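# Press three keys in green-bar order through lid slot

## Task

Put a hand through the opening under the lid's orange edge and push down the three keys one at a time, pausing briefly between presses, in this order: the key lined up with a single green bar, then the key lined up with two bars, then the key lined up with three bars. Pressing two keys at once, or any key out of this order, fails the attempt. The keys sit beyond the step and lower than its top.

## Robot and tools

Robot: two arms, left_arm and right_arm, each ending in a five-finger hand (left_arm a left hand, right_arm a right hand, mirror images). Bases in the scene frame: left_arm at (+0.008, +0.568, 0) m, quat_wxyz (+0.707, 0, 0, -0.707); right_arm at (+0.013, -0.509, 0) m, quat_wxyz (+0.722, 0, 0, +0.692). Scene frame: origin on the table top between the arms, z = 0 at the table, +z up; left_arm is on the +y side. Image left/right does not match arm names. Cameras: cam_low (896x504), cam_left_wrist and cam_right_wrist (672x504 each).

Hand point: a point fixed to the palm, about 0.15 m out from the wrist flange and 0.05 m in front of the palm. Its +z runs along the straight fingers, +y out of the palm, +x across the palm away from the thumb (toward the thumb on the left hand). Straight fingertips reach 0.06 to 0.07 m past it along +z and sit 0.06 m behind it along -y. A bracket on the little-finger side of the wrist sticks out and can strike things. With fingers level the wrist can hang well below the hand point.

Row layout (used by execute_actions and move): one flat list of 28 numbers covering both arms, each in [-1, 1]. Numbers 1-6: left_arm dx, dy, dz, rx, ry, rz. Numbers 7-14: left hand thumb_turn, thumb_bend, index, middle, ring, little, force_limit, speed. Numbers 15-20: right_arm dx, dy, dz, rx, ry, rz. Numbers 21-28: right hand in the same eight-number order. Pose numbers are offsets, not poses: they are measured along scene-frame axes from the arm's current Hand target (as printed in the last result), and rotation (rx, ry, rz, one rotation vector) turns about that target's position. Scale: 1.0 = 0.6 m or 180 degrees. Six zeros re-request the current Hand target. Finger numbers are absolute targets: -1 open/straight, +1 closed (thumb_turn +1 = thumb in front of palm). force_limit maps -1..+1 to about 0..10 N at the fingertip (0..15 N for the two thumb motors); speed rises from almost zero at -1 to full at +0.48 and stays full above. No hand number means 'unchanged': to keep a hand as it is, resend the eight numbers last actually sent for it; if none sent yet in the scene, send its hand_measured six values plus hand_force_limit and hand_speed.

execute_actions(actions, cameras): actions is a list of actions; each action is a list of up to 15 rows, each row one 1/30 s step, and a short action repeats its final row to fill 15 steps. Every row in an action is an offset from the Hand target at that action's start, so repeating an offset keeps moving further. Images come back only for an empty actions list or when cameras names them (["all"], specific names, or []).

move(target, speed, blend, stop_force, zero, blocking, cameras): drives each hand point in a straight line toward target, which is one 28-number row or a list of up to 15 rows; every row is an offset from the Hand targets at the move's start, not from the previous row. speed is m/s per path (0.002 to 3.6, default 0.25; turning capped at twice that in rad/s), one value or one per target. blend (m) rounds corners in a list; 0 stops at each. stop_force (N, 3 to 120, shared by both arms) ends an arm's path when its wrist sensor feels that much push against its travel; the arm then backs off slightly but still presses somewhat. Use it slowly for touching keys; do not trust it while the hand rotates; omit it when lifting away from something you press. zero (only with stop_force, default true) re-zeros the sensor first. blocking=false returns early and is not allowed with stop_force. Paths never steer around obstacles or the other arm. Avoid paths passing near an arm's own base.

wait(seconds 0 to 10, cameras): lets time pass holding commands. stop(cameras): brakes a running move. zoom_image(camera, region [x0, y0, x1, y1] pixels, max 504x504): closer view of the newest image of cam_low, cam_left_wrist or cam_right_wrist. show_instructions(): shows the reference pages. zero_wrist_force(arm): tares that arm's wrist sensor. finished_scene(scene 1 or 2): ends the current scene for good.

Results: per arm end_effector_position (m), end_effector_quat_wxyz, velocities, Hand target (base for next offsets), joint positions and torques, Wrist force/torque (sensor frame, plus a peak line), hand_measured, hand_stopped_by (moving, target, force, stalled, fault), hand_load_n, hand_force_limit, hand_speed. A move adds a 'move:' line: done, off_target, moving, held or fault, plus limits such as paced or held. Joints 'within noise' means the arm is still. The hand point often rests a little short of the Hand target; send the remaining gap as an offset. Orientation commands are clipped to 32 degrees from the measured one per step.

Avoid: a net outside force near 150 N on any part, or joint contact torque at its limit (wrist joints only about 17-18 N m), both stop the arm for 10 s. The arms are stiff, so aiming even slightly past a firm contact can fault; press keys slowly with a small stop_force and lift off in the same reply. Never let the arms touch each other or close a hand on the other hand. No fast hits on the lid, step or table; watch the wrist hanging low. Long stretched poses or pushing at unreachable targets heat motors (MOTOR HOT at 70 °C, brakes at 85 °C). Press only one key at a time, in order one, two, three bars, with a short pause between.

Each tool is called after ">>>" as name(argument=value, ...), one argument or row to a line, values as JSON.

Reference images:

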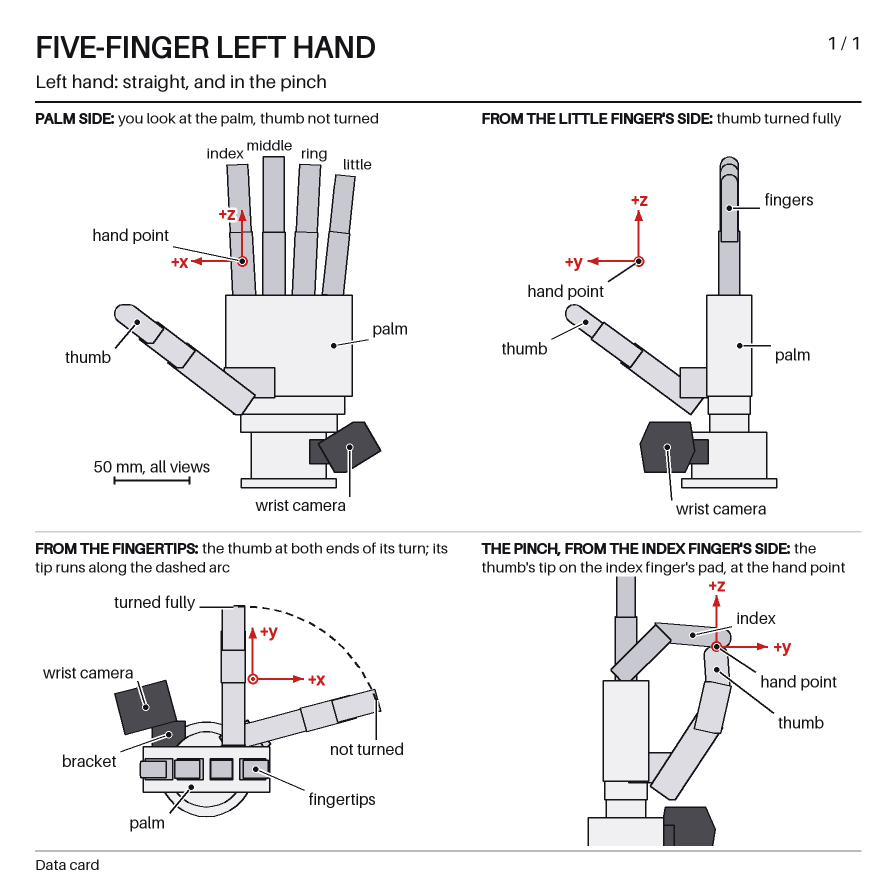

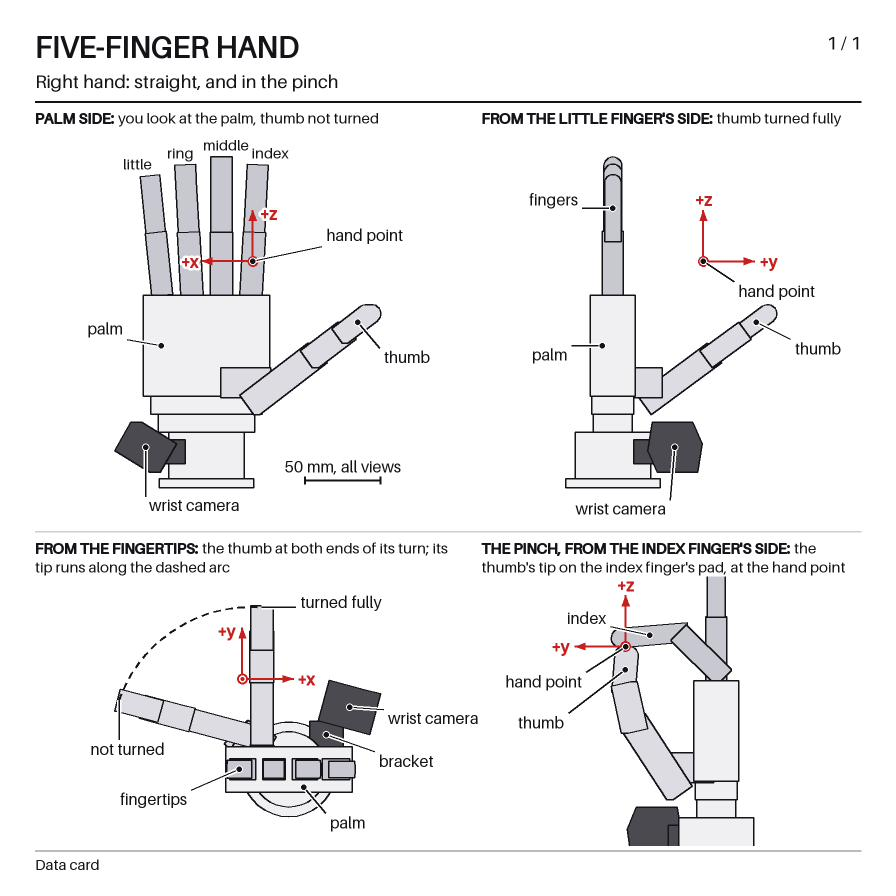

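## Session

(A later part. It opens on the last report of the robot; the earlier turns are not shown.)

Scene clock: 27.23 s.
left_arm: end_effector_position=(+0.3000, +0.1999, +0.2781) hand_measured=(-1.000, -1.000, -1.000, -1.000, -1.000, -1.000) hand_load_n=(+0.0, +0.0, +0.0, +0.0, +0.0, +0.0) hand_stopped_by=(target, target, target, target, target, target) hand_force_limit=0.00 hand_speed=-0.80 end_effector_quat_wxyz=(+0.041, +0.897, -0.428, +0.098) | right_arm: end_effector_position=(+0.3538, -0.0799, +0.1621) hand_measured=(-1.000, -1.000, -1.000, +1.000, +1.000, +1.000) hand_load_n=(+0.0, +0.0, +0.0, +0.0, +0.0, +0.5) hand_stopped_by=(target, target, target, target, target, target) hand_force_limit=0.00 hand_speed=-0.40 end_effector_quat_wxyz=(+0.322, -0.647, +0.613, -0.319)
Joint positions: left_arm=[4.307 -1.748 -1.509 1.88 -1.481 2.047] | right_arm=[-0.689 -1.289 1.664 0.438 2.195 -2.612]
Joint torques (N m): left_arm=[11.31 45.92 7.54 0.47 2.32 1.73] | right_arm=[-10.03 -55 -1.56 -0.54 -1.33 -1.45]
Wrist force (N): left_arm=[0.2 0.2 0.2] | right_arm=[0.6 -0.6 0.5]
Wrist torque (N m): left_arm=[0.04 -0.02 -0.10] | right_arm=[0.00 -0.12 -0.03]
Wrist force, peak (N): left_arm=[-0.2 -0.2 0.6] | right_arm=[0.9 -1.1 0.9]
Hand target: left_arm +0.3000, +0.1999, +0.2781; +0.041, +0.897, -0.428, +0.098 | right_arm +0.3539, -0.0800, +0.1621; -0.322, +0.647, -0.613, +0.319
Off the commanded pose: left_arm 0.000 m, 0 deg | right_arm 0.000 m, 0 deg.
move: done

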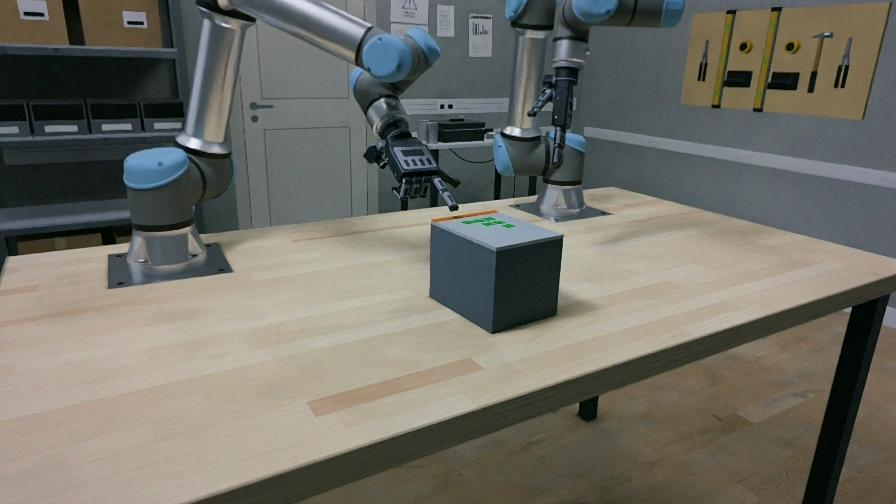

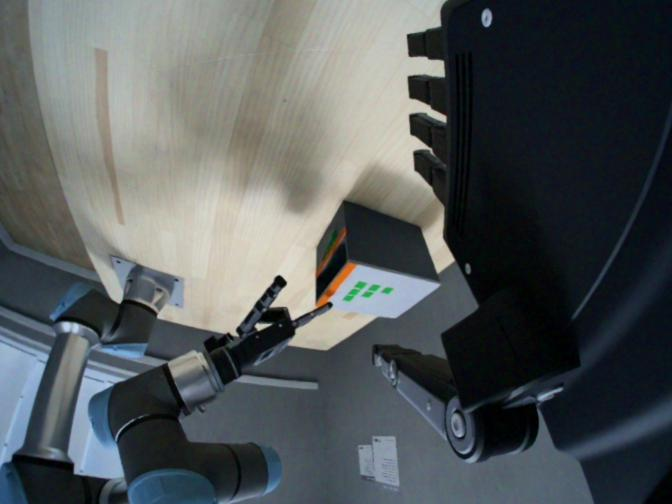

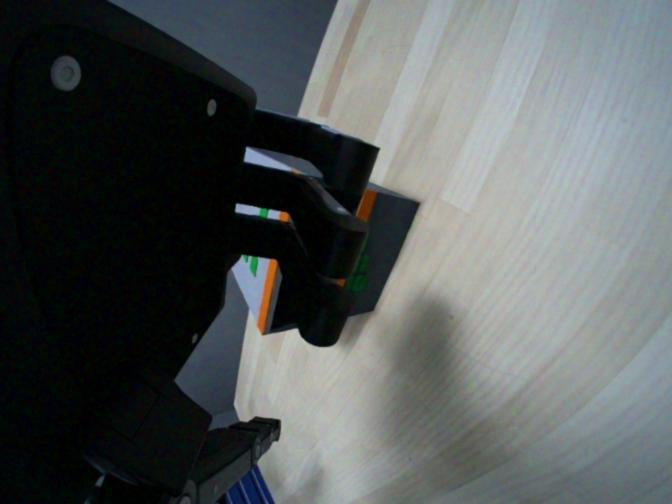

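>>> move(
  target=[0,0,0,0,0,0,-1,-1,-1,-1,-1,-1,0.0,-0.8, 0,0,-0.0667,0,0,0,-1,-1,-1,1,1,1,0.0,-0.4],
  speed=0.008,
  stop_force=3,
  cameras=["cam_left_wrist", "cam_low"],
)

>>> zoom_image(
  camera="cam_left_wrist",
  region=[300, 210, 400, 330],
)

>>> zoom_image(
  camera="cam_low",
  region=[410, 170, 530, 260],
)

Scene clock: 30.53 s.
left_arm: end_effector_position=(+0.3000, +0.1999, +0.2781) hand_measured=(-1.000, -1.000, -1.000, -1.000, -1.000, -1.000) hand_load_n=(+0.0, +0.0, +0.0, +0.0, +0.0, +0.0) hand_stopped_by=(target, target, target, target, target, target) hand_force_limit=0.00 hand_speed=-0.80 end_effector_quat_wxyz=(+0.041, +0.897, -0.428, +0.098) | right_arm: end_effector_position=(+0.3539, -0.0800, +0.1493) hand_measured=(-1.000, -1.000, -1.000, +1.000, +1.000, +1.000) hand_load_n=(+0.0, +0.0, +0.5, +0.0, +0.0, +0.0) hand_stopped_by=(target, target, target, target, target, target) hand_force_limit=0.00 hand_speed=-0.40 end_effector_quat_wxyz=(+0.322, -0.647, +0.613, -0.319)
Joint positions: left_arm=[4.307 -1.748 -1.509 1.88 -1.481 2.047] | right_arm=[-0.69 -1.278 1.684 0.407 2.194 -2.612]
Joint torques (N m): left_arm=[11.58 44.15 5.84 0.52 1.73 1.84] | right_arm=[-9.76 -49.86 -30.98 3.58 -1.33 -1.41]
Wrist force (N): left_arm=[0.1 -0.3 0.3] | right_arm=[0.4 -4.9 -4.6]
Wrist torque (N m): left_arm=[-0.03 0.00 -0.09] | right_arm=[0.43 -0.17 -0.06]
Wrist force, peak (N): left_arm=[0.0 -0.2 0.5] | right_arm=[0.7 -6.0 -6.0]
Hand target: left_arm +0.3000, +0.1999, +0.2781; +0.041, +0.897, -0.428, +0.098 | right_arm +0.3539, -0.0800, +0.1493; -0.322, +0.647, -0.613, +0.319 (not the last commanded pose)
Off the commanded pose: left_arm 0.000 m, 0 deg | right_arm 0.027 m, 0 deg.
move: contact (right_arm)
Images, in order (width x height): cam_low 896x504, cam_left_wrist 672x504.

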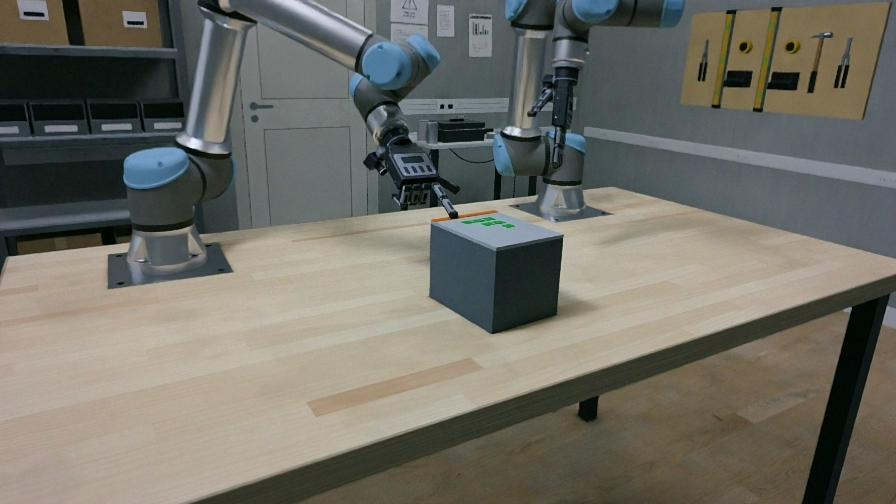

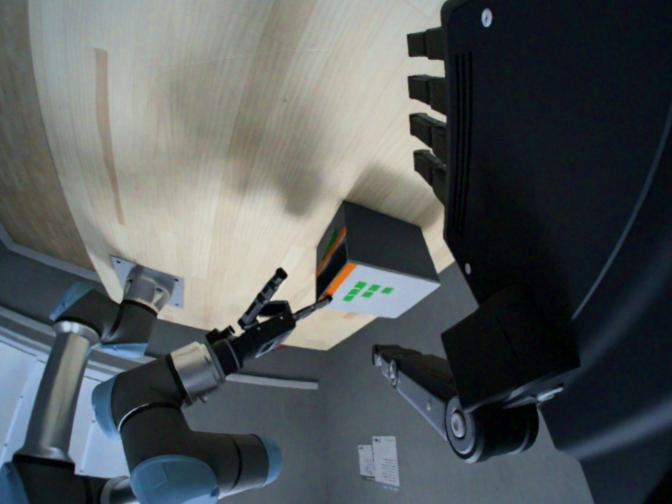

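Scaled by 4.200 from the camera's 672x504 image, which has a finer 960x720 frame.

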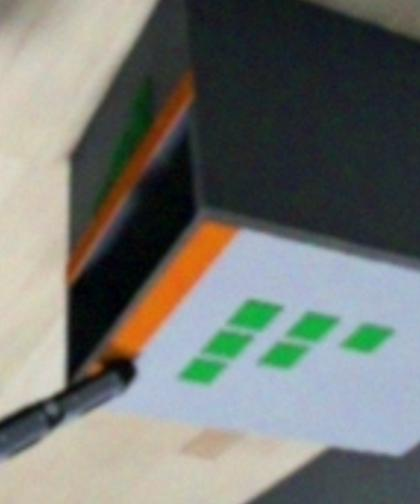

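Scaled by 4.200 from the camera's 896x504 image, which has a finer 1280x720 frame.

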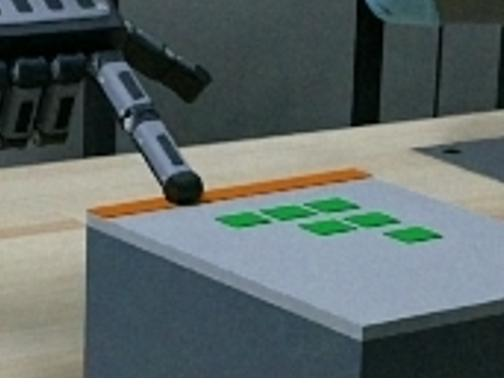

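>>> zoom_image(
  camera="cam_low",
  region=[428, 195, 520, 240],
)

>>> zoom_image(
  camera="cam_left_wrist",
  region=[312, 250, 402, 325],
)

Scaled by 5.478 from the camera's 896x504 image, which has a finer 1280x720 frame.

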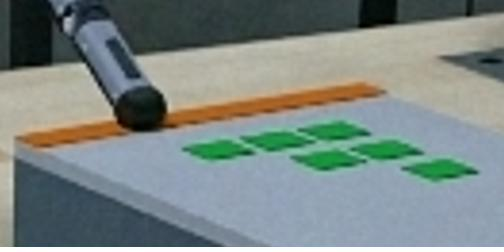

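Scaled by 5.600 from the camera's 672x504 image, which has a finer 960x720 frame.

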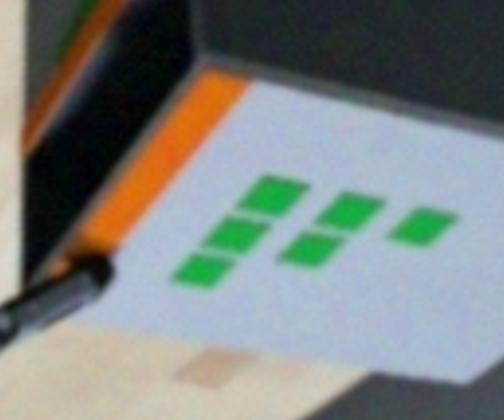

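>>> move(
  target=[
    [0,0,0,0,0,0,-1,-1,-1,-1,-1,-1,0.0,-0.8, 0,0,0.0167,0,0,0,-1,-1,-1,1,1,1,0.0,-0.4],
    [0,0,0,0,0,0,-1,-1,-1,-1,-1,-1,0.0,-0.8, 0.0417,0.0117,0.0167,0,0,0,-1,-1,-1,1,1,1,0.0,-0.4],
  ],
  speed=0.03,
  cameras=[],
)

>>> move(
  target=[0,0,0,0,0,0,-1,-1,-1,-1,-1,-1,0.0,-0.8, 0,0,-0.0333,0,0,0,-1,-1,-1,1,1,1,0.0,-0.4],
  speed=0.005,
  stop_force=3,
  cameras=["cam_left_wrist", "cam_low"],
)

>>> zoom_image(
  camera="cam_low",
  region=[428, 195, 520, 240],
)

>>> zoom_image(
  camera="cam_left_wrist",
  region=[312, 250, 402, 325],
)

Scene clock: 34.93 s.
left_arm: end_effector_position=(+0.3000, +0.1999, +0.2781) hand_measured=(-1.000, -1.000, -1.000, -1.000, -1.000, -1.000) hand_load_n=(+0.0, +0.0, +0.0, +0.0, +0.0, +0.0) hand_stopped_by=(target, target, target, target, target, target) hand_force_limit=0.00 hand_speed=-0.80 end_effector_quat_wxyz=(+0.041, +0.897, -0.428, +0.098) | right_arm: end_effector_position=(+0.3788, -0.0730, +0.1594) hand_measured=(-1.000, -1.000, -1.000, +1.000, +1.000, +1.000) hand_load_n=(+0.0, +0.0, +0.0, +0.0, +0.5, +0.0) hand_stopped_by=(target, target, target, target, target, target) hand_force_limit=0.00 hand_speed=-0.40 end_effector_quat_wxyz=(+0.322, -0.647, +0.613, -0.319)
Joint positions: left_arm=[4.307 -1.748 -1.509 1.88 -1.481 2.047] | right_arm=[-0.722 -1.251 1.617 0.431 2.172 -2.64]
Joint torques (N m): left_arm=[10.83 45.69 6.86 0.55 2.08 1.69] | right_arm=[-10.96 -10.85 -38.96 2.58 -1.46 -1.61]
Wrist force (N): left_arm=[0.1 0.2 0.3] | right_arm=[0.7 -0.7 0.4]
Wrist torque (N m): left_arm=[0.05 -0.01 -0.11] | right_arm=[0.00 -0.14 -0.03]
Wrist force, peak (N): left_arm=[0.1 -0.1 0.7] | right_arm=[0.5 -5.2 -4.7]
Hand target: left_arm +0.3000, +0.1999, +0.2781; +0.041, +0.897, -0.428, +0.098 | right_arm +0.3789, -0.0729, +0.1594; -0.322, +0.647, -0.613, +0.319
Off the commanded pose: left_arm 0.000 m, 0 deg | right_arm 0.000 m, 0 deg.
move: done
No camera images: "cameras" was empty.

Scene clock: 38.90 s.
left_arm: end_effector_position=(+0.3000, +0.1999, +0.2781) hand_measured=(-1.000, -1.000, -1.000, -1.000, -1.000, -1.000) hand_load_n=(+0.0, +0.0, +0.0, +0.0, +0.0, +0.0) hand_stopped_by=(target, target, target, target, target, target) hand_force_limit=0.00 hand_speed=-0.80 end_effector_quat_wxyz=(+0.041, +0.897, -0.428, +0.098) | right_arm: end_effector_position=(+0.3789, -0.0729, +0.1487) hand_measured=(-1.000, -1.000, -1.000, +1.000, +1.000, +1.000) hand_load_n=(+0.0, +0.0, +0.5, +0.0, +0.0, +0.0) hand_stopped_by=(target, target, target, target, target, target) hand_force_limit=0.00 hand_speed=-0.40 end_effector_quat_wxyz=(+0.322, -0.647, +0.613, -0.319)
Joint positions: left_arm=[4.307 -1.748 -1.509 1.88 -1.481 2.047] | right_arm=[-0.722 -1.242 1.633 0.405 2.172 -2.64]
Joint torques (N m): left_arm=[10.63 45.91 7.76 0.46 1.87 1.51] | right_arm=[-11.06 -53.75 -29.86 3.27 -1.45 -1.32]
Wrist force (N): left_arm=[0.3 0.0 0.4] | right_arm=[1.1 -4.1 -3.7]
Wrist torque (N m): left_arm=[0.00 -0.04 -0.09] | right_arm=[0.39 -0.13 -0.01]
Wrist force, peak (N): left_arm=[0.1 -0.2 0.6] | right_arm=[1.1 -4.3 -3.8]
Hand target: left_arm +0.3000, +0.1999, +0.2781; +0.041, +0.897, -0.428, +0.098 | right_arm +0.3789, -0.0729, +0.1487; -0.322, +0.647, -0.613, +0.319 (not the last commanded pose)
Off the commanded pose: left_arm 0.000 m, 0 deg | right_arm 0.009 m, 0 deg.
move: contact (right_arm)
Images, in order (width x height): cam_low 896x504, cam_left_wrist 672x504.

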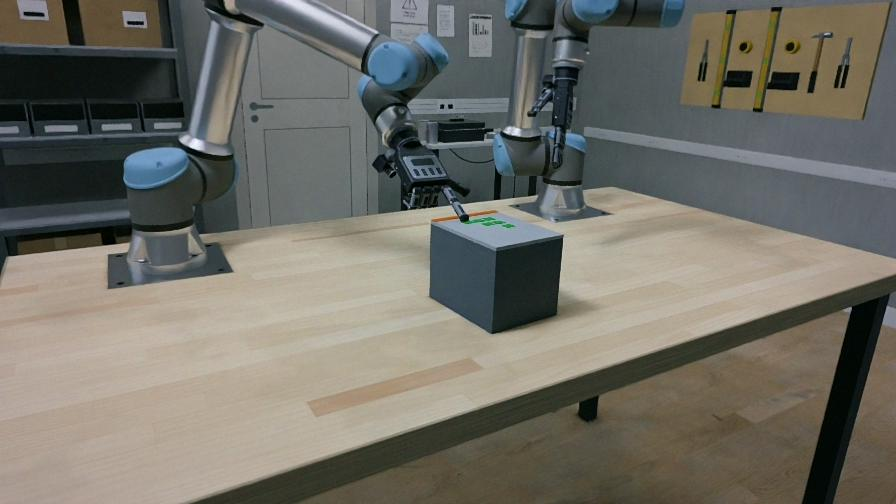

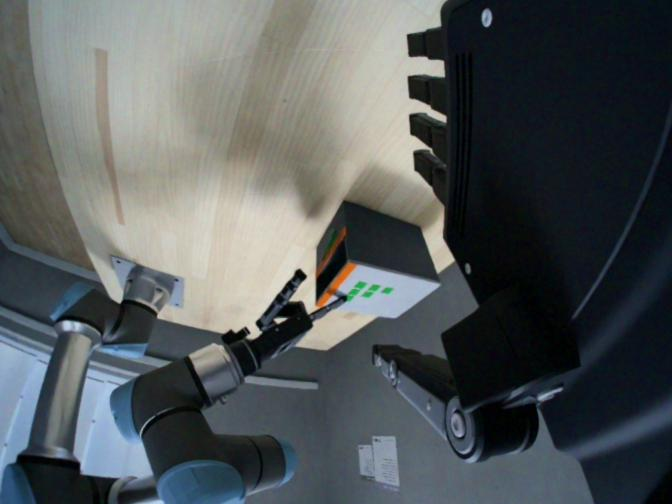

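Scaled by 5.478 from the camera's 896x504 image, which has a finer 1280x720 frame.

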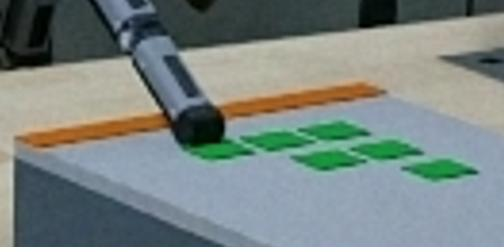

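Scaled by 5.600 from the camera's 672x504 image, which has a finer 960x720 frame.

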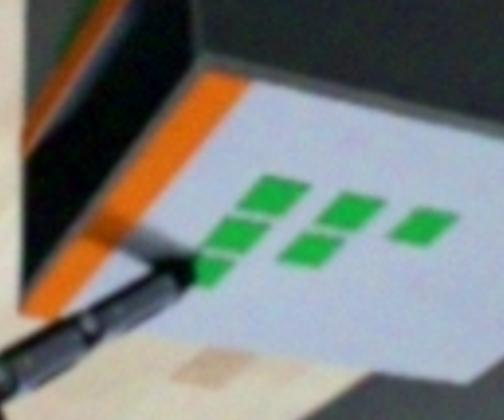

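>>> move(
  target=[
    [0,0,0,0,0,0,-1,-1,-1,-1,-1,-1,0.0,-0.8, 0,0,0.0333,0,0,0,-1,-1,-1,1,1,1,0.0,-0.4],
    [0,0,0,0,0,0,-1,-1,-1,-1,-1,-1,0.0,-0.8, -0.1032,-0.0088,0.0333,0,0,0,-1,-1,-1,1,1,1,0.0,-0.4],
    [0,0,0,0,0,0,-1,-1,-1,-1,-1,-1,0.0,-0.8, -0.1032,-0.0088,-0.0265,0,0,0,-1,-1,-1,1,1,1,0.0,-0.4],
  ],
  speed=0.06,
  cameras=["cam_left_wrist", "cam_low"],
)

>>> zoom_image(
  camera="cam_left_wrist",
  region=[270, 220, 390, 340],
)

Scene clock: 43.33 s.
left_arm: end_effector_position=(+0.3000, +0.1999, +0.2781) hand_measured=(-1.000, -1.000, -1.000, -1.000, -1.000, -1.000) hand_load_n=(+0.5, -0.5, +0.0, +0.0, +0.0, +0.0) hand_stopped_by=(target, target, target, target, target, target) hand_force_limit=0.00 hand_speed=-0.80 end_effector_quat_wxyz=(+0.041, +0.897, -0.428, +0.098) | right_arm: end_effector_position=(+0.3170, -0.0782, +0.1329) hand_measured=(-1.000, -1.000, -1.000, +1.000, +1.000, +1.000) hand_load_n=(+0.0, +0.0, +0.0, +0.0, +0.5, +0.0) hand_stopped_by=(target, target, target, target, target, target) hand_force_limit=0.00 hand_speed=-0.40 end_effector_quat_wxyz=(+0.322, -0.647, +0.613, -0.319)
Joint positions: left_arm=[4.307 -1.748 -1.509 1.88 -1.481 2.047] | right_arm=[-0.617 -1.28 1.741 0.392 2.243 -2.544]
Joint torques (N m): left_arm=[10.53 46.83 6.77 0.75 1.88 1.47] | right_arm=[5.7 -10.19 -2.71 -0.53 0.68 -1.17]
Wrist force (N): left_arm=[0.0 0.2 0.3] | right_arm=[0.7 -0.5 0.7]
Wrist torque (N m): left_arm=[0.04 0.01 -0.11] | right_arm=[-0.02 -0.14 -0.22]
Wrist force, peak (N): left_arm=[-0.1 0.1 0.8] | right_arm=[1.1 -4.0 -3.9]
Hand target: left_arm +0.3000, +0.1999, +0.2781; +0.041, +0.897, -0.428, +0.098 | right_arm +0.3170, -0.0782, +0.1328; -0.322, +0.647, -0.613, +0.319
Off the commanded pose: left_arm 0.000 m, 0 deg | right_arm 0.000 m, 0 deg.
move: done
Images, in order (width x height): cam_low 896x504, cam_left_wrist 672x504.

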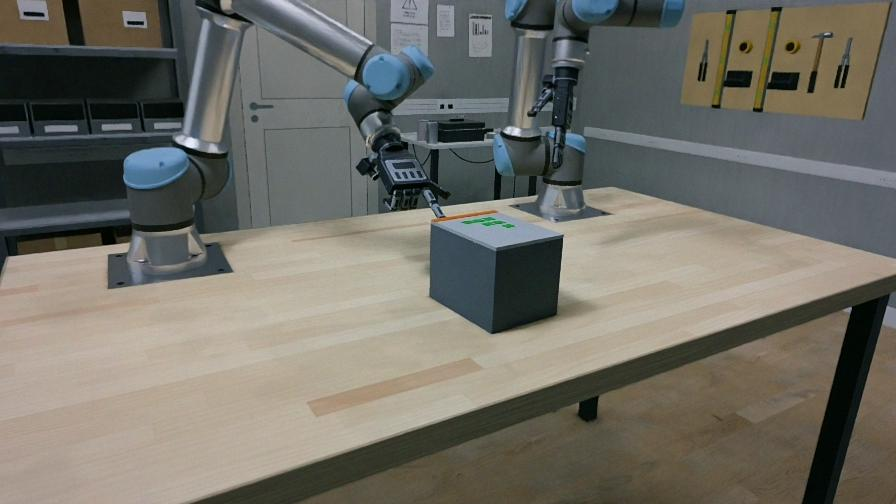

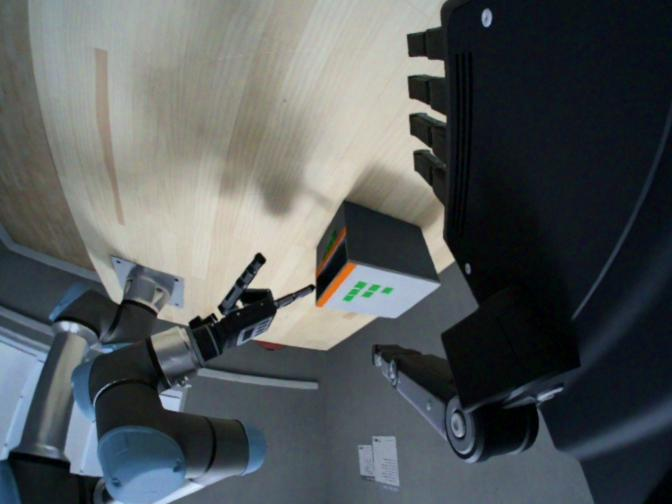

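Scaled by 4.200 from the camera's 672x504 image, which has a finer 960x720 frame.

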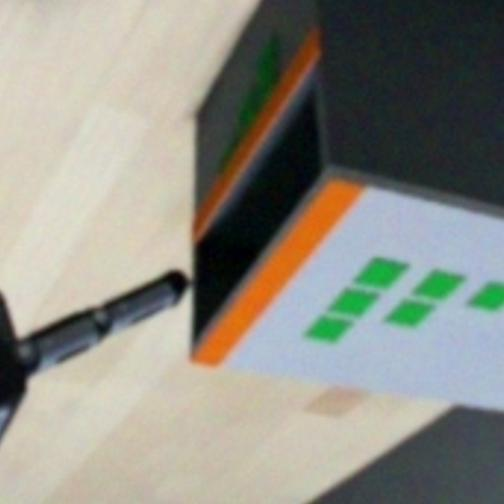

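>>> move(
  target=[0,0,0,0,0,0,-1,-1,-1,-1,-1,-1,0.0,-0.8, 0.0933,0.0065,-0.0657,0,0,0,-1,-1,-1,1,1,1,0.0,-0.4],
  speed=0.012,
  stop_force=3,
  cameras=["cam_left_wrist", "cam_right_wrist"],
)

>>> zoom_image(
  camera="cam_left_wrist",
  region=[290, 220, 390, 320],
)

Scene clock: 50.10 s.
left_arm: end_effector_position=(+0.3000, +0.1999, +0.2781) hand_measured=(-1.000, -1.000, -1.000, -1.000, -1.000, -1.000) hand_load_n=(+0.0, +0.0, +0.0, +0.0, +0.0, +0.0) hand_stopped_by=(target, target, target, target, target, target) hand_force_limit=0.00 hand_speed=-0.80 end_effector_quat_wxyz=(+0.041, +0.897, -0.428, +0.098) | right_arm: end_effector_position=(+0.3730, -0.0743, +0.0933) hand_measured=(-1.000, -1.000, -1.000, +1.000, +1.000, +1.000) hand_load_n=(+0.0, +0.0, +0.0, +0.0, +0.0, +0.0) hand_stopped_by=(target, target, target, target, target, target) hand_force_limit=0.00 hand_speed=-0.40 end_effector_quat_wxyz=(+0.322, -0.647, +0.613, -0.319)
Joint positions: left_arm=[4.307 -1.748 -1.509 1.88 -1.481 2.047] | right_arm=[-0.714 -1.192 1.72 0.271 2.177 -2.634]
Joint torques (N m): left_arm=[10.45 46.08 7.93 0.22 2.03 1.37] | right_arm=[-10.61 -12.47 -35.54 -0.64 -1.3 -1.68]
Wrist force (N): left_arm=[-0.1 0.1 0.3] | right_arm=[0.9 -0.3 0.5]
Wrist torque (N m): left_arm=[0.01 0.03 -0.11] | right_arm=[0.07 -0.17 0.00]
Wrist force, peak (N): left_arm=[0.3 0.1 0.7] | right_arm=[0.9 -0.7 0.9]
Hand target: left_arm +0.3000, +0.1999, +0.2781; +0.041, +0.897, -0.428, +0.098 | right_arm +0.3730, -0.0743, +0.0933; -0.322, +0.647, -0.613, +0.319
Off the commanded pose: left_arm 0.000 m, 0 deg | right_arm 0.000 m, 0 deg.
move: done
Images, in order (width x height): cam_left_wrist 672x504, cam_right_wrist 672x504.

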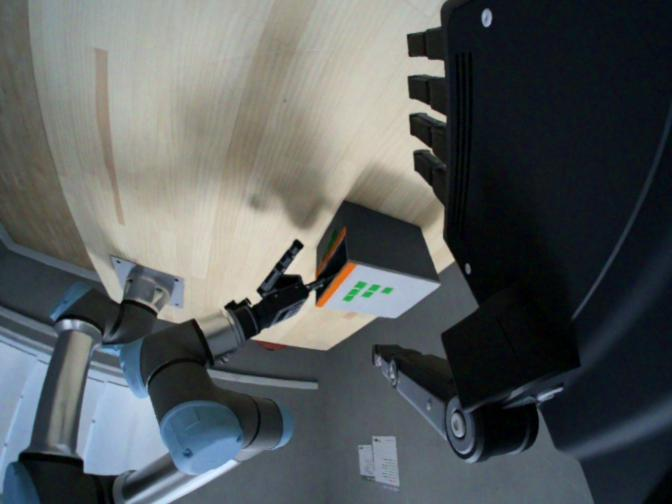

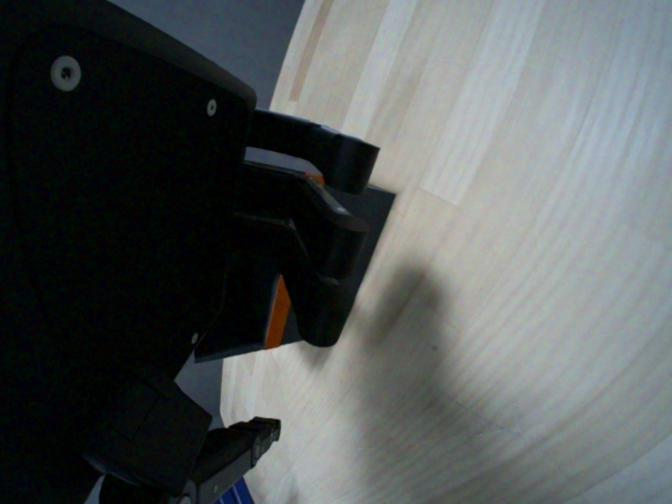

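Scaled by 5.040 from the camera's 672x504 image, which has a finer 960x720 frame.

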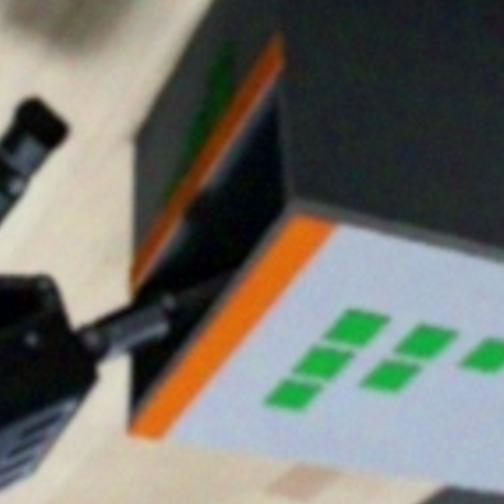

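>>> zoom_image(
  camera="cam_left_wrist",
  region=[305, 245, 365, 310],
)

>>> zoom_image(
  camera="cam_right_wrist",
  region=[190, 140, 400, 360],
)

Scaled by 7.754 from the camera's 672x504 image, which has a finer 960x720 frame.

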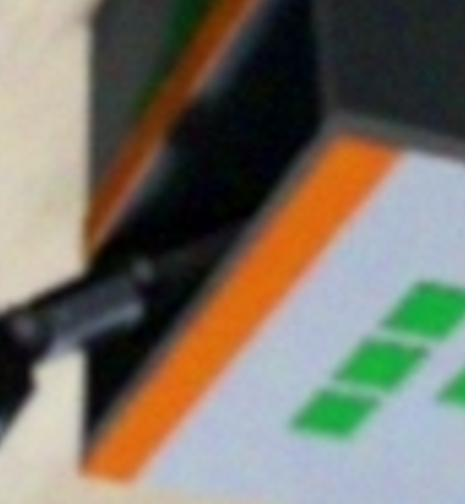

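Scaled by 2.291 from the camera's 672x504 image, which has a finer 960x720 frame.

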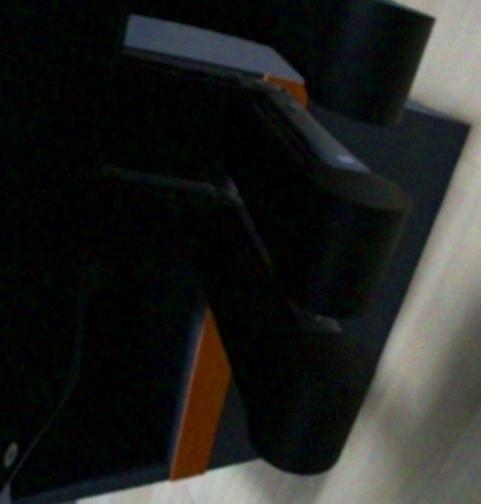

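>>> zoom_image(
  camera="cam_left_wrist",
  region=[335, 275, 400, 315],
)

>>> zoom_image(
  camera="cam_left_wrist",
  region=[310, 220, 440, 330],
)

Scaled by 7.754 from the camera's 672x504 image, which has a finer 960x720 frame.

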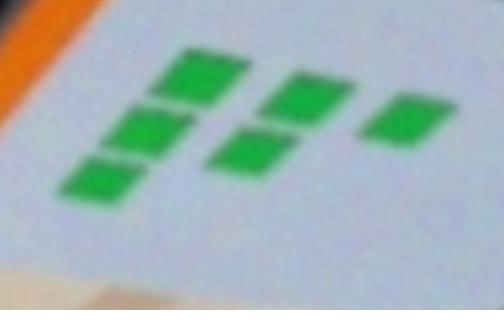

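Scaled by 3.877 from the camera's 672x504 image, which has a finer 960x720 frame.

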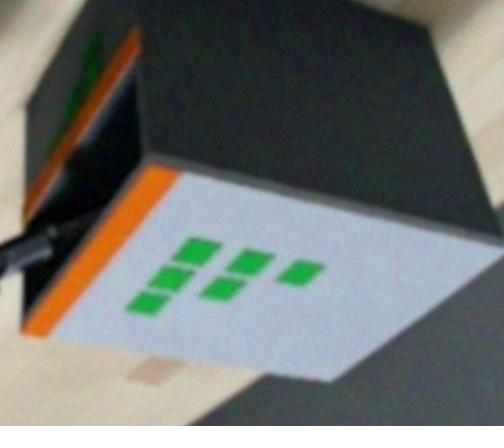

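>>> move(
  target=[0,0,0,0,0,0,-1,-1,-1,-1,-1,-1,0.0,-0.8, 0,0,-0.02,0,0,0,-1,-1,-1,1,1,1,0.0,-0.4],
  speed=0.004,
  stop_force=3,
  cameras=["cam_left_wrist"],
)

Scene clock: 53.93 s.
left_arm: end_effector_position=(+0.3000, +0.1999, +0.2781) hand_measured=(-1.000, -1.000, -1.000, -1.000, -1.000, -1.000) hand_load_n=(+0.0, +0.0, +0.0, +0.0, +0.0, +0.0) hand_stopped_by=(target, target, target, target, target, target) hand_force_limit=0.00 hand_speed=-0.80 end_effector_quat_wxyz=(+0.041, +0.897, -0.428, +0.098) | right_arm: end_effector_position=(+0.3730, -0.0744, +0.0862) hand_measured=(-1.000, -1.000, -1.000, +1.000, +1.000, +1.000) hand_load_n=(-0.5, +0.0, +0.5, +0.0, +0.5, +0.5) hand_stopped_by=(target, target, target, target, target, target) hand_force_limit=0.00 hand_speed=-0.40 end_effector_quat_wxyz=(+0.321, -0.647, +0.613, -0.319)
Joint positions: left_arm=[4.307 -1.748 -1.509 1.88 -1.481 2.047] | right_arm=[-0.714 -1.183 1.729 0.255 2.177 -2.634]
Joint torques (N m): left_arm=[12.34 46.33 7.73 0.33 1.61 1.78] | right_arm=[-9.9 -43.4 -25.26 3.02 -1.05 -0.66]
Wrist force (N): left_arm=[0.0 -0.1 0.4] | right_arm=[1.4 -3.3 -4.8]
Wrist torque (N m): left_arm=[-0.01 0.01 -0.10] | right_arm=[0.46 -0.09 0.01]
Wrist force, peak (N): left_arm=[0.0 0.0 0.7] | right_arm=[1.6 -3.1 -4.8]
Hand target: left_arm +0.3000, +0.1999, +0.2781; +0.041, +0.897, -0.428, +0.098 | right_arm +0.3730, -0.0743, +0.0863; -0.322, +0.647, -0.613, +0.319 (not the last commanded pose)
Off the commanded pose: left_arm 0.000 m, 0 deg | right_arm 0.005 m, 0 deg.
move: contact (right_arm)
Images, in order (width x height): cam_left_wrist 672x504.

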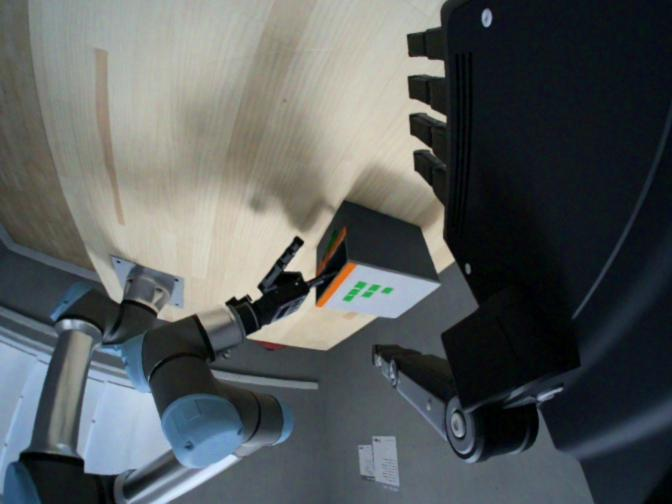

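>>> move(
  target=[0,0,0,0,0,0,-1,-1,-1,-1,-1,-1,0.0,-0.8, 0,0,-0.0033,0,0,0,-1,-1,-1,1,1,1,0.0,-0.4],
  speed=0.004,
  stop_force=6,
  cameras=[],
)

Scene clock: 56.23 s.
left_arm: end_effector_position=(+0.3000, +0.1999, +0.2781) hand_measured=(-1.000, -1.000, -1.000, -1.000, -1.000, -1.000) hand_load_n=(+0.0, +0.0, +0.0, +0.0, +0.0, +0.0) hand_stopped_by=(target, target, target, target, target, target) hand_force_limit=0.00 hand_speed=-0.80 end_effector_quat_wxyz=(+0.041, +0.897, -0.428, +0.098) | right_arm: end_effector_position=(+0.3731, -0.0742, +0.0857) hand_measured=(-1.000, -1.000, -1.000, +1.000, +1.000, +1.000) hand_load_n=(+0.0, +0.0, +0.5, +0.5, +0.0, +0.0) hand_stopped_by=(target, target, target, target, target, target) hand_force_limit=0.00 hand_speed=-0.40 end_effector_quat_wxyz=(+0.322, -0.647, +0.613, -0.319)
Joint positions: left_arm=[4.307 -1.748 -1.509 1.88 -1.481 2.047] | right_arm=[-0.714 -1.182 1.729 0.252 2.177 -2.634]
Joint torques (N m): left_arm=[9.9 45.19 5.83 0.21 1.71 1.6] | right_arm=[-10.68 -48.94 -24 3.18 -0.89 -0.49]
Wrist force (N): left_arm=[0.0 0.0 0.4] | right_arm=[1.7 -6.6 -12.8]
Wrist torque (N m): left_arm=[0.00 0.01 -0.10] | right_arm=[1.07 -0.13 0.03]
Wrist force, peak (N): left_arm=[0.0 0.0 0.7] | right_arm=[1.5 -7.6 -14.1]
Hand target: left_arm +0.3000, +0.1999, +0.2781; +0.041, +0.897, -0.428, +0.098 | right_arm +0.3731, -0.0742, +0.0857; -0.322, +0.647, -0.613, +0.319 (not the last commanded pose)
Off the commanded pose: left_arm 0.000 m, 0 deg | right_arm 0.001 m, 0 deg.
move: contact (right_arm)
No camera images: "cameras" was empty.

>>> move(
  target=[
    [0,0,0,0,0,0,-1,-1,-1,-1,-1,-1,0.0,-0.8, 0,0,0.01,0,0,0,-1,-1,-1,1,1,1,0.0,-0.4],
    [0,0,0,0,0,0,-1,-1,-1,-1,-1,-1,0.0,-0.8, 0.0167,0,0.01,0,0,0,-1,-1,-1,1,1,1,0.0,-0.4],
  ],
  speed=0.02,
  cameras=[],
)

>>> move(
  target=[0,0,0,0,0,0,-1,-1,-1,-1,-1,-1,0.0,-0.8, 0,0,-0.02,0,0,0,-1,-1,-1,1,1,1,0.0,-0.4],
  speed=0.004,
  stop_force=3,
  cameras=[],
)

Scene clock: 59.00 s.
left_arm: end_effector_position=(+0.3000, +0.1999, +0.2781) hand_measured=(-1.000, -1.000, -1.000, -1.000, -1.000, -1.000) hand_load_n=(+0.0, +0.0, +0.0, +0.0, +0.0, +0.0) hand_stopped_by=(target, target, target, target, target, target) hand_force_limit=0.00 hand_speed=-0.80 end_effector_quat_wxyz=(+0.041, +0.897, -0.428, +0.098) | right_arm: end_effector_position=(+0.3829, -0.0742, +0.0917) hand_measured=(-1.000, -1.000, -1.000, +1.000, +1.000, +1.000) hand_load_n=(+0.0, +0.0, +0.0, +0.5, +0.0, +0.0) hand_stopped_by=(target, target, target, target, target, target) hand_force_limit=0.00 hand_speed=-0.40 end_effector_quat_wxyz=(+0.322, -0.647, +0.613, -0.319)
Joint positions: left_arm=[4.307 -1.748 -1.509 1.88 -1.481 2.047] | right_arm=[-0.731 -1.182 1.709 0.264 2.166 -2.648]
Joint torques (N m): left_arm=[9.82 45.11 7.48 0.49 1.79 1.48] | right_arm=[-12.45 -12.43 -38.22 -0.65 -1.23 -1.94]
Wrist force (N): left_arm=[0.0 0.0 0.4] | right_arm=[0.7 -0.5 0.4]
Wrist torque (N m): left_arm=[-0.01 0.01 -0.10] | right_arm=[0.05 -0.16 -0.02]
Wrist force, peak (N): left_arm=[0.0 -0.1 0.7] | right_arm=[1.6 -6.9 -13.0]
Hand target: left_arm +0.3000, +0.1999, +0.2781; +0.041, +0.897, -0.428, +0.098 | right_arm +0.3831, -0.0742, +0.0917; -0.322, +0.647, -0.613, +0.319
Off the commanded pose: left_arm 0.000 m, 0 deg | right_arm 0.000 m, 0 deg.
move: done
No camera images: "cameras" was empty.

Scene clock: 61.23 s.
left_arm: end_effector_position=(+0.3000, +0.1999, +0.2781) hand_measured=(-1.000, -1.000, -1.000, -1.000, -1.000, -1.000) hand_load_n=(+0.0, +0.0, +0.0, +0.0, +0.0, +0.0) hand_stopped_by=(target, target, target, target, target, target) hand_force_limit=0.00 hand_speed=-0.80 end_effector_quat_wxyz=(+0.041, +0.897, -0.428, +0.098) | right_arm: end_effector_position=(+0.3831, -0.0743, +0.0862) hand_measured=(-1.000, -1.000, -1.000, +1.000, +1.000, +1.000) hand_load_n=(+0.0, +0.0, +0.5, +0.0, +0.0, +0.0) hand_stopped_by=(target, target, target, target, target, target) hand_force_limit=0.00 hand_speed=-0.40 end_effector_quat_wxyz=(+0.322, -0.647, +0.613, -0.319)
Joint positions: left_arm=[4.307 -1.748 -1.509 1.88 -1.481 2.047] | right_arm=[-0.731 -1.175 1.716 0.251 2.166 -2.648]
Joint torques (N m): left_arm=[10.92 45.38 7.01 -0.03 1.76 1.49] | right_arm=[-9.53 -41.38 -25.66 2.85 -1.13 -1.21]
Wrist force (N): left_arm=[0.0 0.0 0.5] | right_arm=[1.4 -3.1 -4.2]
Wrist torque (N m): left_arm=[0.00 0.01 -0.10] | right_arm=[0.43 -0.10 0.02]
Wrist force, peak (N): left_arm=[-0.1 -0.2 0.7] | right_arm=[1.3 -3.1 -4.6]
Hand target: left_arm +0.3000, +0.1999, +0.2781; +0.041, +0.897, -0.428, +0.098 | right_arm +0.3831, -0.0742, +0.0863; -0.322, +0.647, -0.613, +0.319 (not the last commanded pose)
Off the commanded pose: left_arm 0.000 m, 0 deg | right_arm 0.007 m, 0 deg.
move: contact (right_arm)
No camera images: "cameras" was empty.

>>> move(
  target=[
    [0,0,0,0,0,0,-1,-1,-1,-1,-1,-1,0.0,-0.8, 0,0,0.01,0,0,0,-1,-1,-1,1,1,1,0.0,-0.4],
    [0,0,0,0,0,0,-1,-1,-1,-1,-1,-1,0.0,-0.8, 0.0167,0,0.01,0,0,0,-1,-1,-1,1,1,1,0.0,-0.4],
  ],
  speed=0.02,
  cameras=[],
)

>>> move(
  target=[0,0,0,0,0,0,-1,-1,-1,-1,-1,-1,0.0,-0.8, 0,0,-0.0234,0,0,0,-1,-1,-1,1,1,1,0.0,-0.4],
  speed=0.004,
  stop_force=3,
  cameras=["cam_left_wrist","cam_low"],
)

Scene clock: 62.93 s.
left_arm: end_effector_position=(+0.3000, +0.1999, +0.2781) hand_measured=(-1.000, -1.000, -1.000, -1.000, -1.000, -1.000) hand_load_n=(+0.0, +0.0, +0.0, +0.0, +0.0, +0.0) hand_stopped_by=(target, target, target, target, target, target) hand_force_limit=0.00 hand_speed=-0.80 end_effector_quat_wxyz=(+0.041, +0.897, -0.428, +0.098) | right_arm: end_effector_position=(+0.3929, -0.0742, +0.0923) hand_measured=(-1.000, -1.000, -1.000, +1.000, +1.000, +1.000) hand_load_n=(+0.0, +0.0, +0.0, +0.0, +0.0, +0.0) hand_stopped_by=(target, target, target, target, target, target) hand_force_limit=0.00 hand_speed=-0.40 end_effector_quat_wxyz=(+0.322, -0.647, +0.613, -0.319)
Joint positions: left_arm=[4.307 -1.748 -1.509 1.88 -1.481 2.047] | right_arm=[-0.747 -1.175 1.695 0.263 2.154 -2.662]
Joint torques (N m): left_arm=[10.5 44.41 6.26 -0.07 1.71 1.27] | right_arm=[-10.33 -13.06 -35.9 -0.71 -0.84 -1.16]
Wrist force (N): left_arm=[0.0 0.2 0.4] | right_arm=[0.6 -0.6 0.5]
Wrist torque (N m): left_arm=[0.02 0.01 -0.11] | right_arm=[0.02 -0.16 -0.02]
Wrist force, peak (N): left_arm=[0.1 0.1 0.6] | right_arm=[0.9 -3.7 -4.1]
Hand target: left_arm +0.3000, +0.1999, +0.2781; +0.041, +0.897, -0.428, +0.098 | right_arm +0.3931, -0.0742, +0.0923; -0.322, +0.647, -0.613, +0.319
Off the commanded pose: left_arm 0.000 m, 0 deg | right_arm 0.000 m, 0 deg.
move: done
No camera images: "cameras" was empty.

Scene clock: 65.33 s.
left_arm: end_effector_position=(+0.3000, +0.1999, +0.2781) hand_measured=(-1.000, -1.000, -1.000, -1.000, -1.000, -1.000) hand_load_n=(+0.0, +0.0, +0.0, +0.0, +0.0, +0.0) hand_stopped_by=(target, target, target, target, target, target) hand_force_limit=0.00 hand_speed=-0.80 end_effector_quat_wxyz=(+0.041, +0.897, -0.428, +0.098) | right_arm: end_effector_position=(+0.3931, -0.0743, +0.0863) hand_measured=(-1.000, -1.000, -1.000, +1.000, +1.000, +1.000) hand_load_n=(+0.0, +0.0, +0.5, +0.0, +0.0, +0.0) hand_stopped_by=(target, target, target, target, target, target) hand_force_limit=0.00 hand_speed=-0.40 end_effector_quat_wxyz=(+0.322, -0.647, +0.613, -0.319)
Joint positions: left_arm=[4.307 -1.748 -1.509 1.88 -1.481 2.047] | right_arm=[-0.748 -1.167 1.702 0.249 2.154 -2.662]
Joint torques (N m): left_arm=[10.35 45.36 7.38 0.09 1.73 1.56] | right_arm=[-10.68 -44.47 -24.78 3.03 -1.3 -1.63]
Wrist force (N): left_arm=[0.0 -0.1 0.3] | right_arm=[1.3 -3.2 -4.7]
Wrist torque (N m): left_arm=[-0.01 0.01 -0.10] | right_arm=[0.46 -0.09 0.01]
Wrist force, peak (N): left_arm=[0.1 0.1 0.7] | right_arm=[1.4 -3.5 -4.7]
Hand target: left_arm +0.3000, +0.1999, +0.2781; +0.041, +0.897, -0.428, +0.098 | right_arm +0.3931, -0.0742, +0.0864; -0.322, +0.647, -0.613, +0.319 (not the last commanded pose)
Off the commanded pose: left_arm 0.000 m, 0 deg | right_arm 0.008 m, 0 deg.
move: contact (right_arm)
Images, in order (width x height): cam_low 896x504, cam_left_wrist 672x504.

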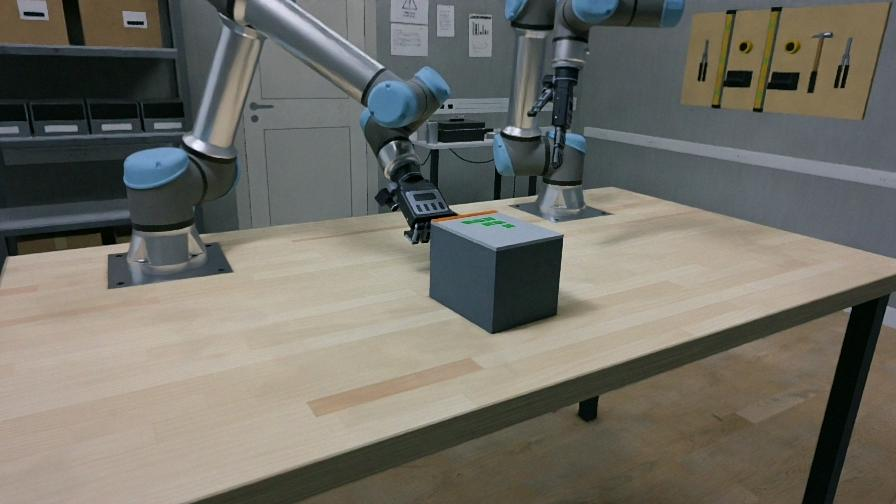

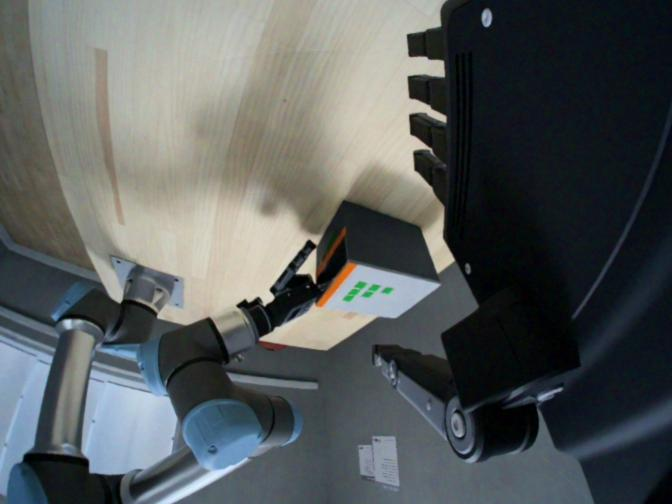

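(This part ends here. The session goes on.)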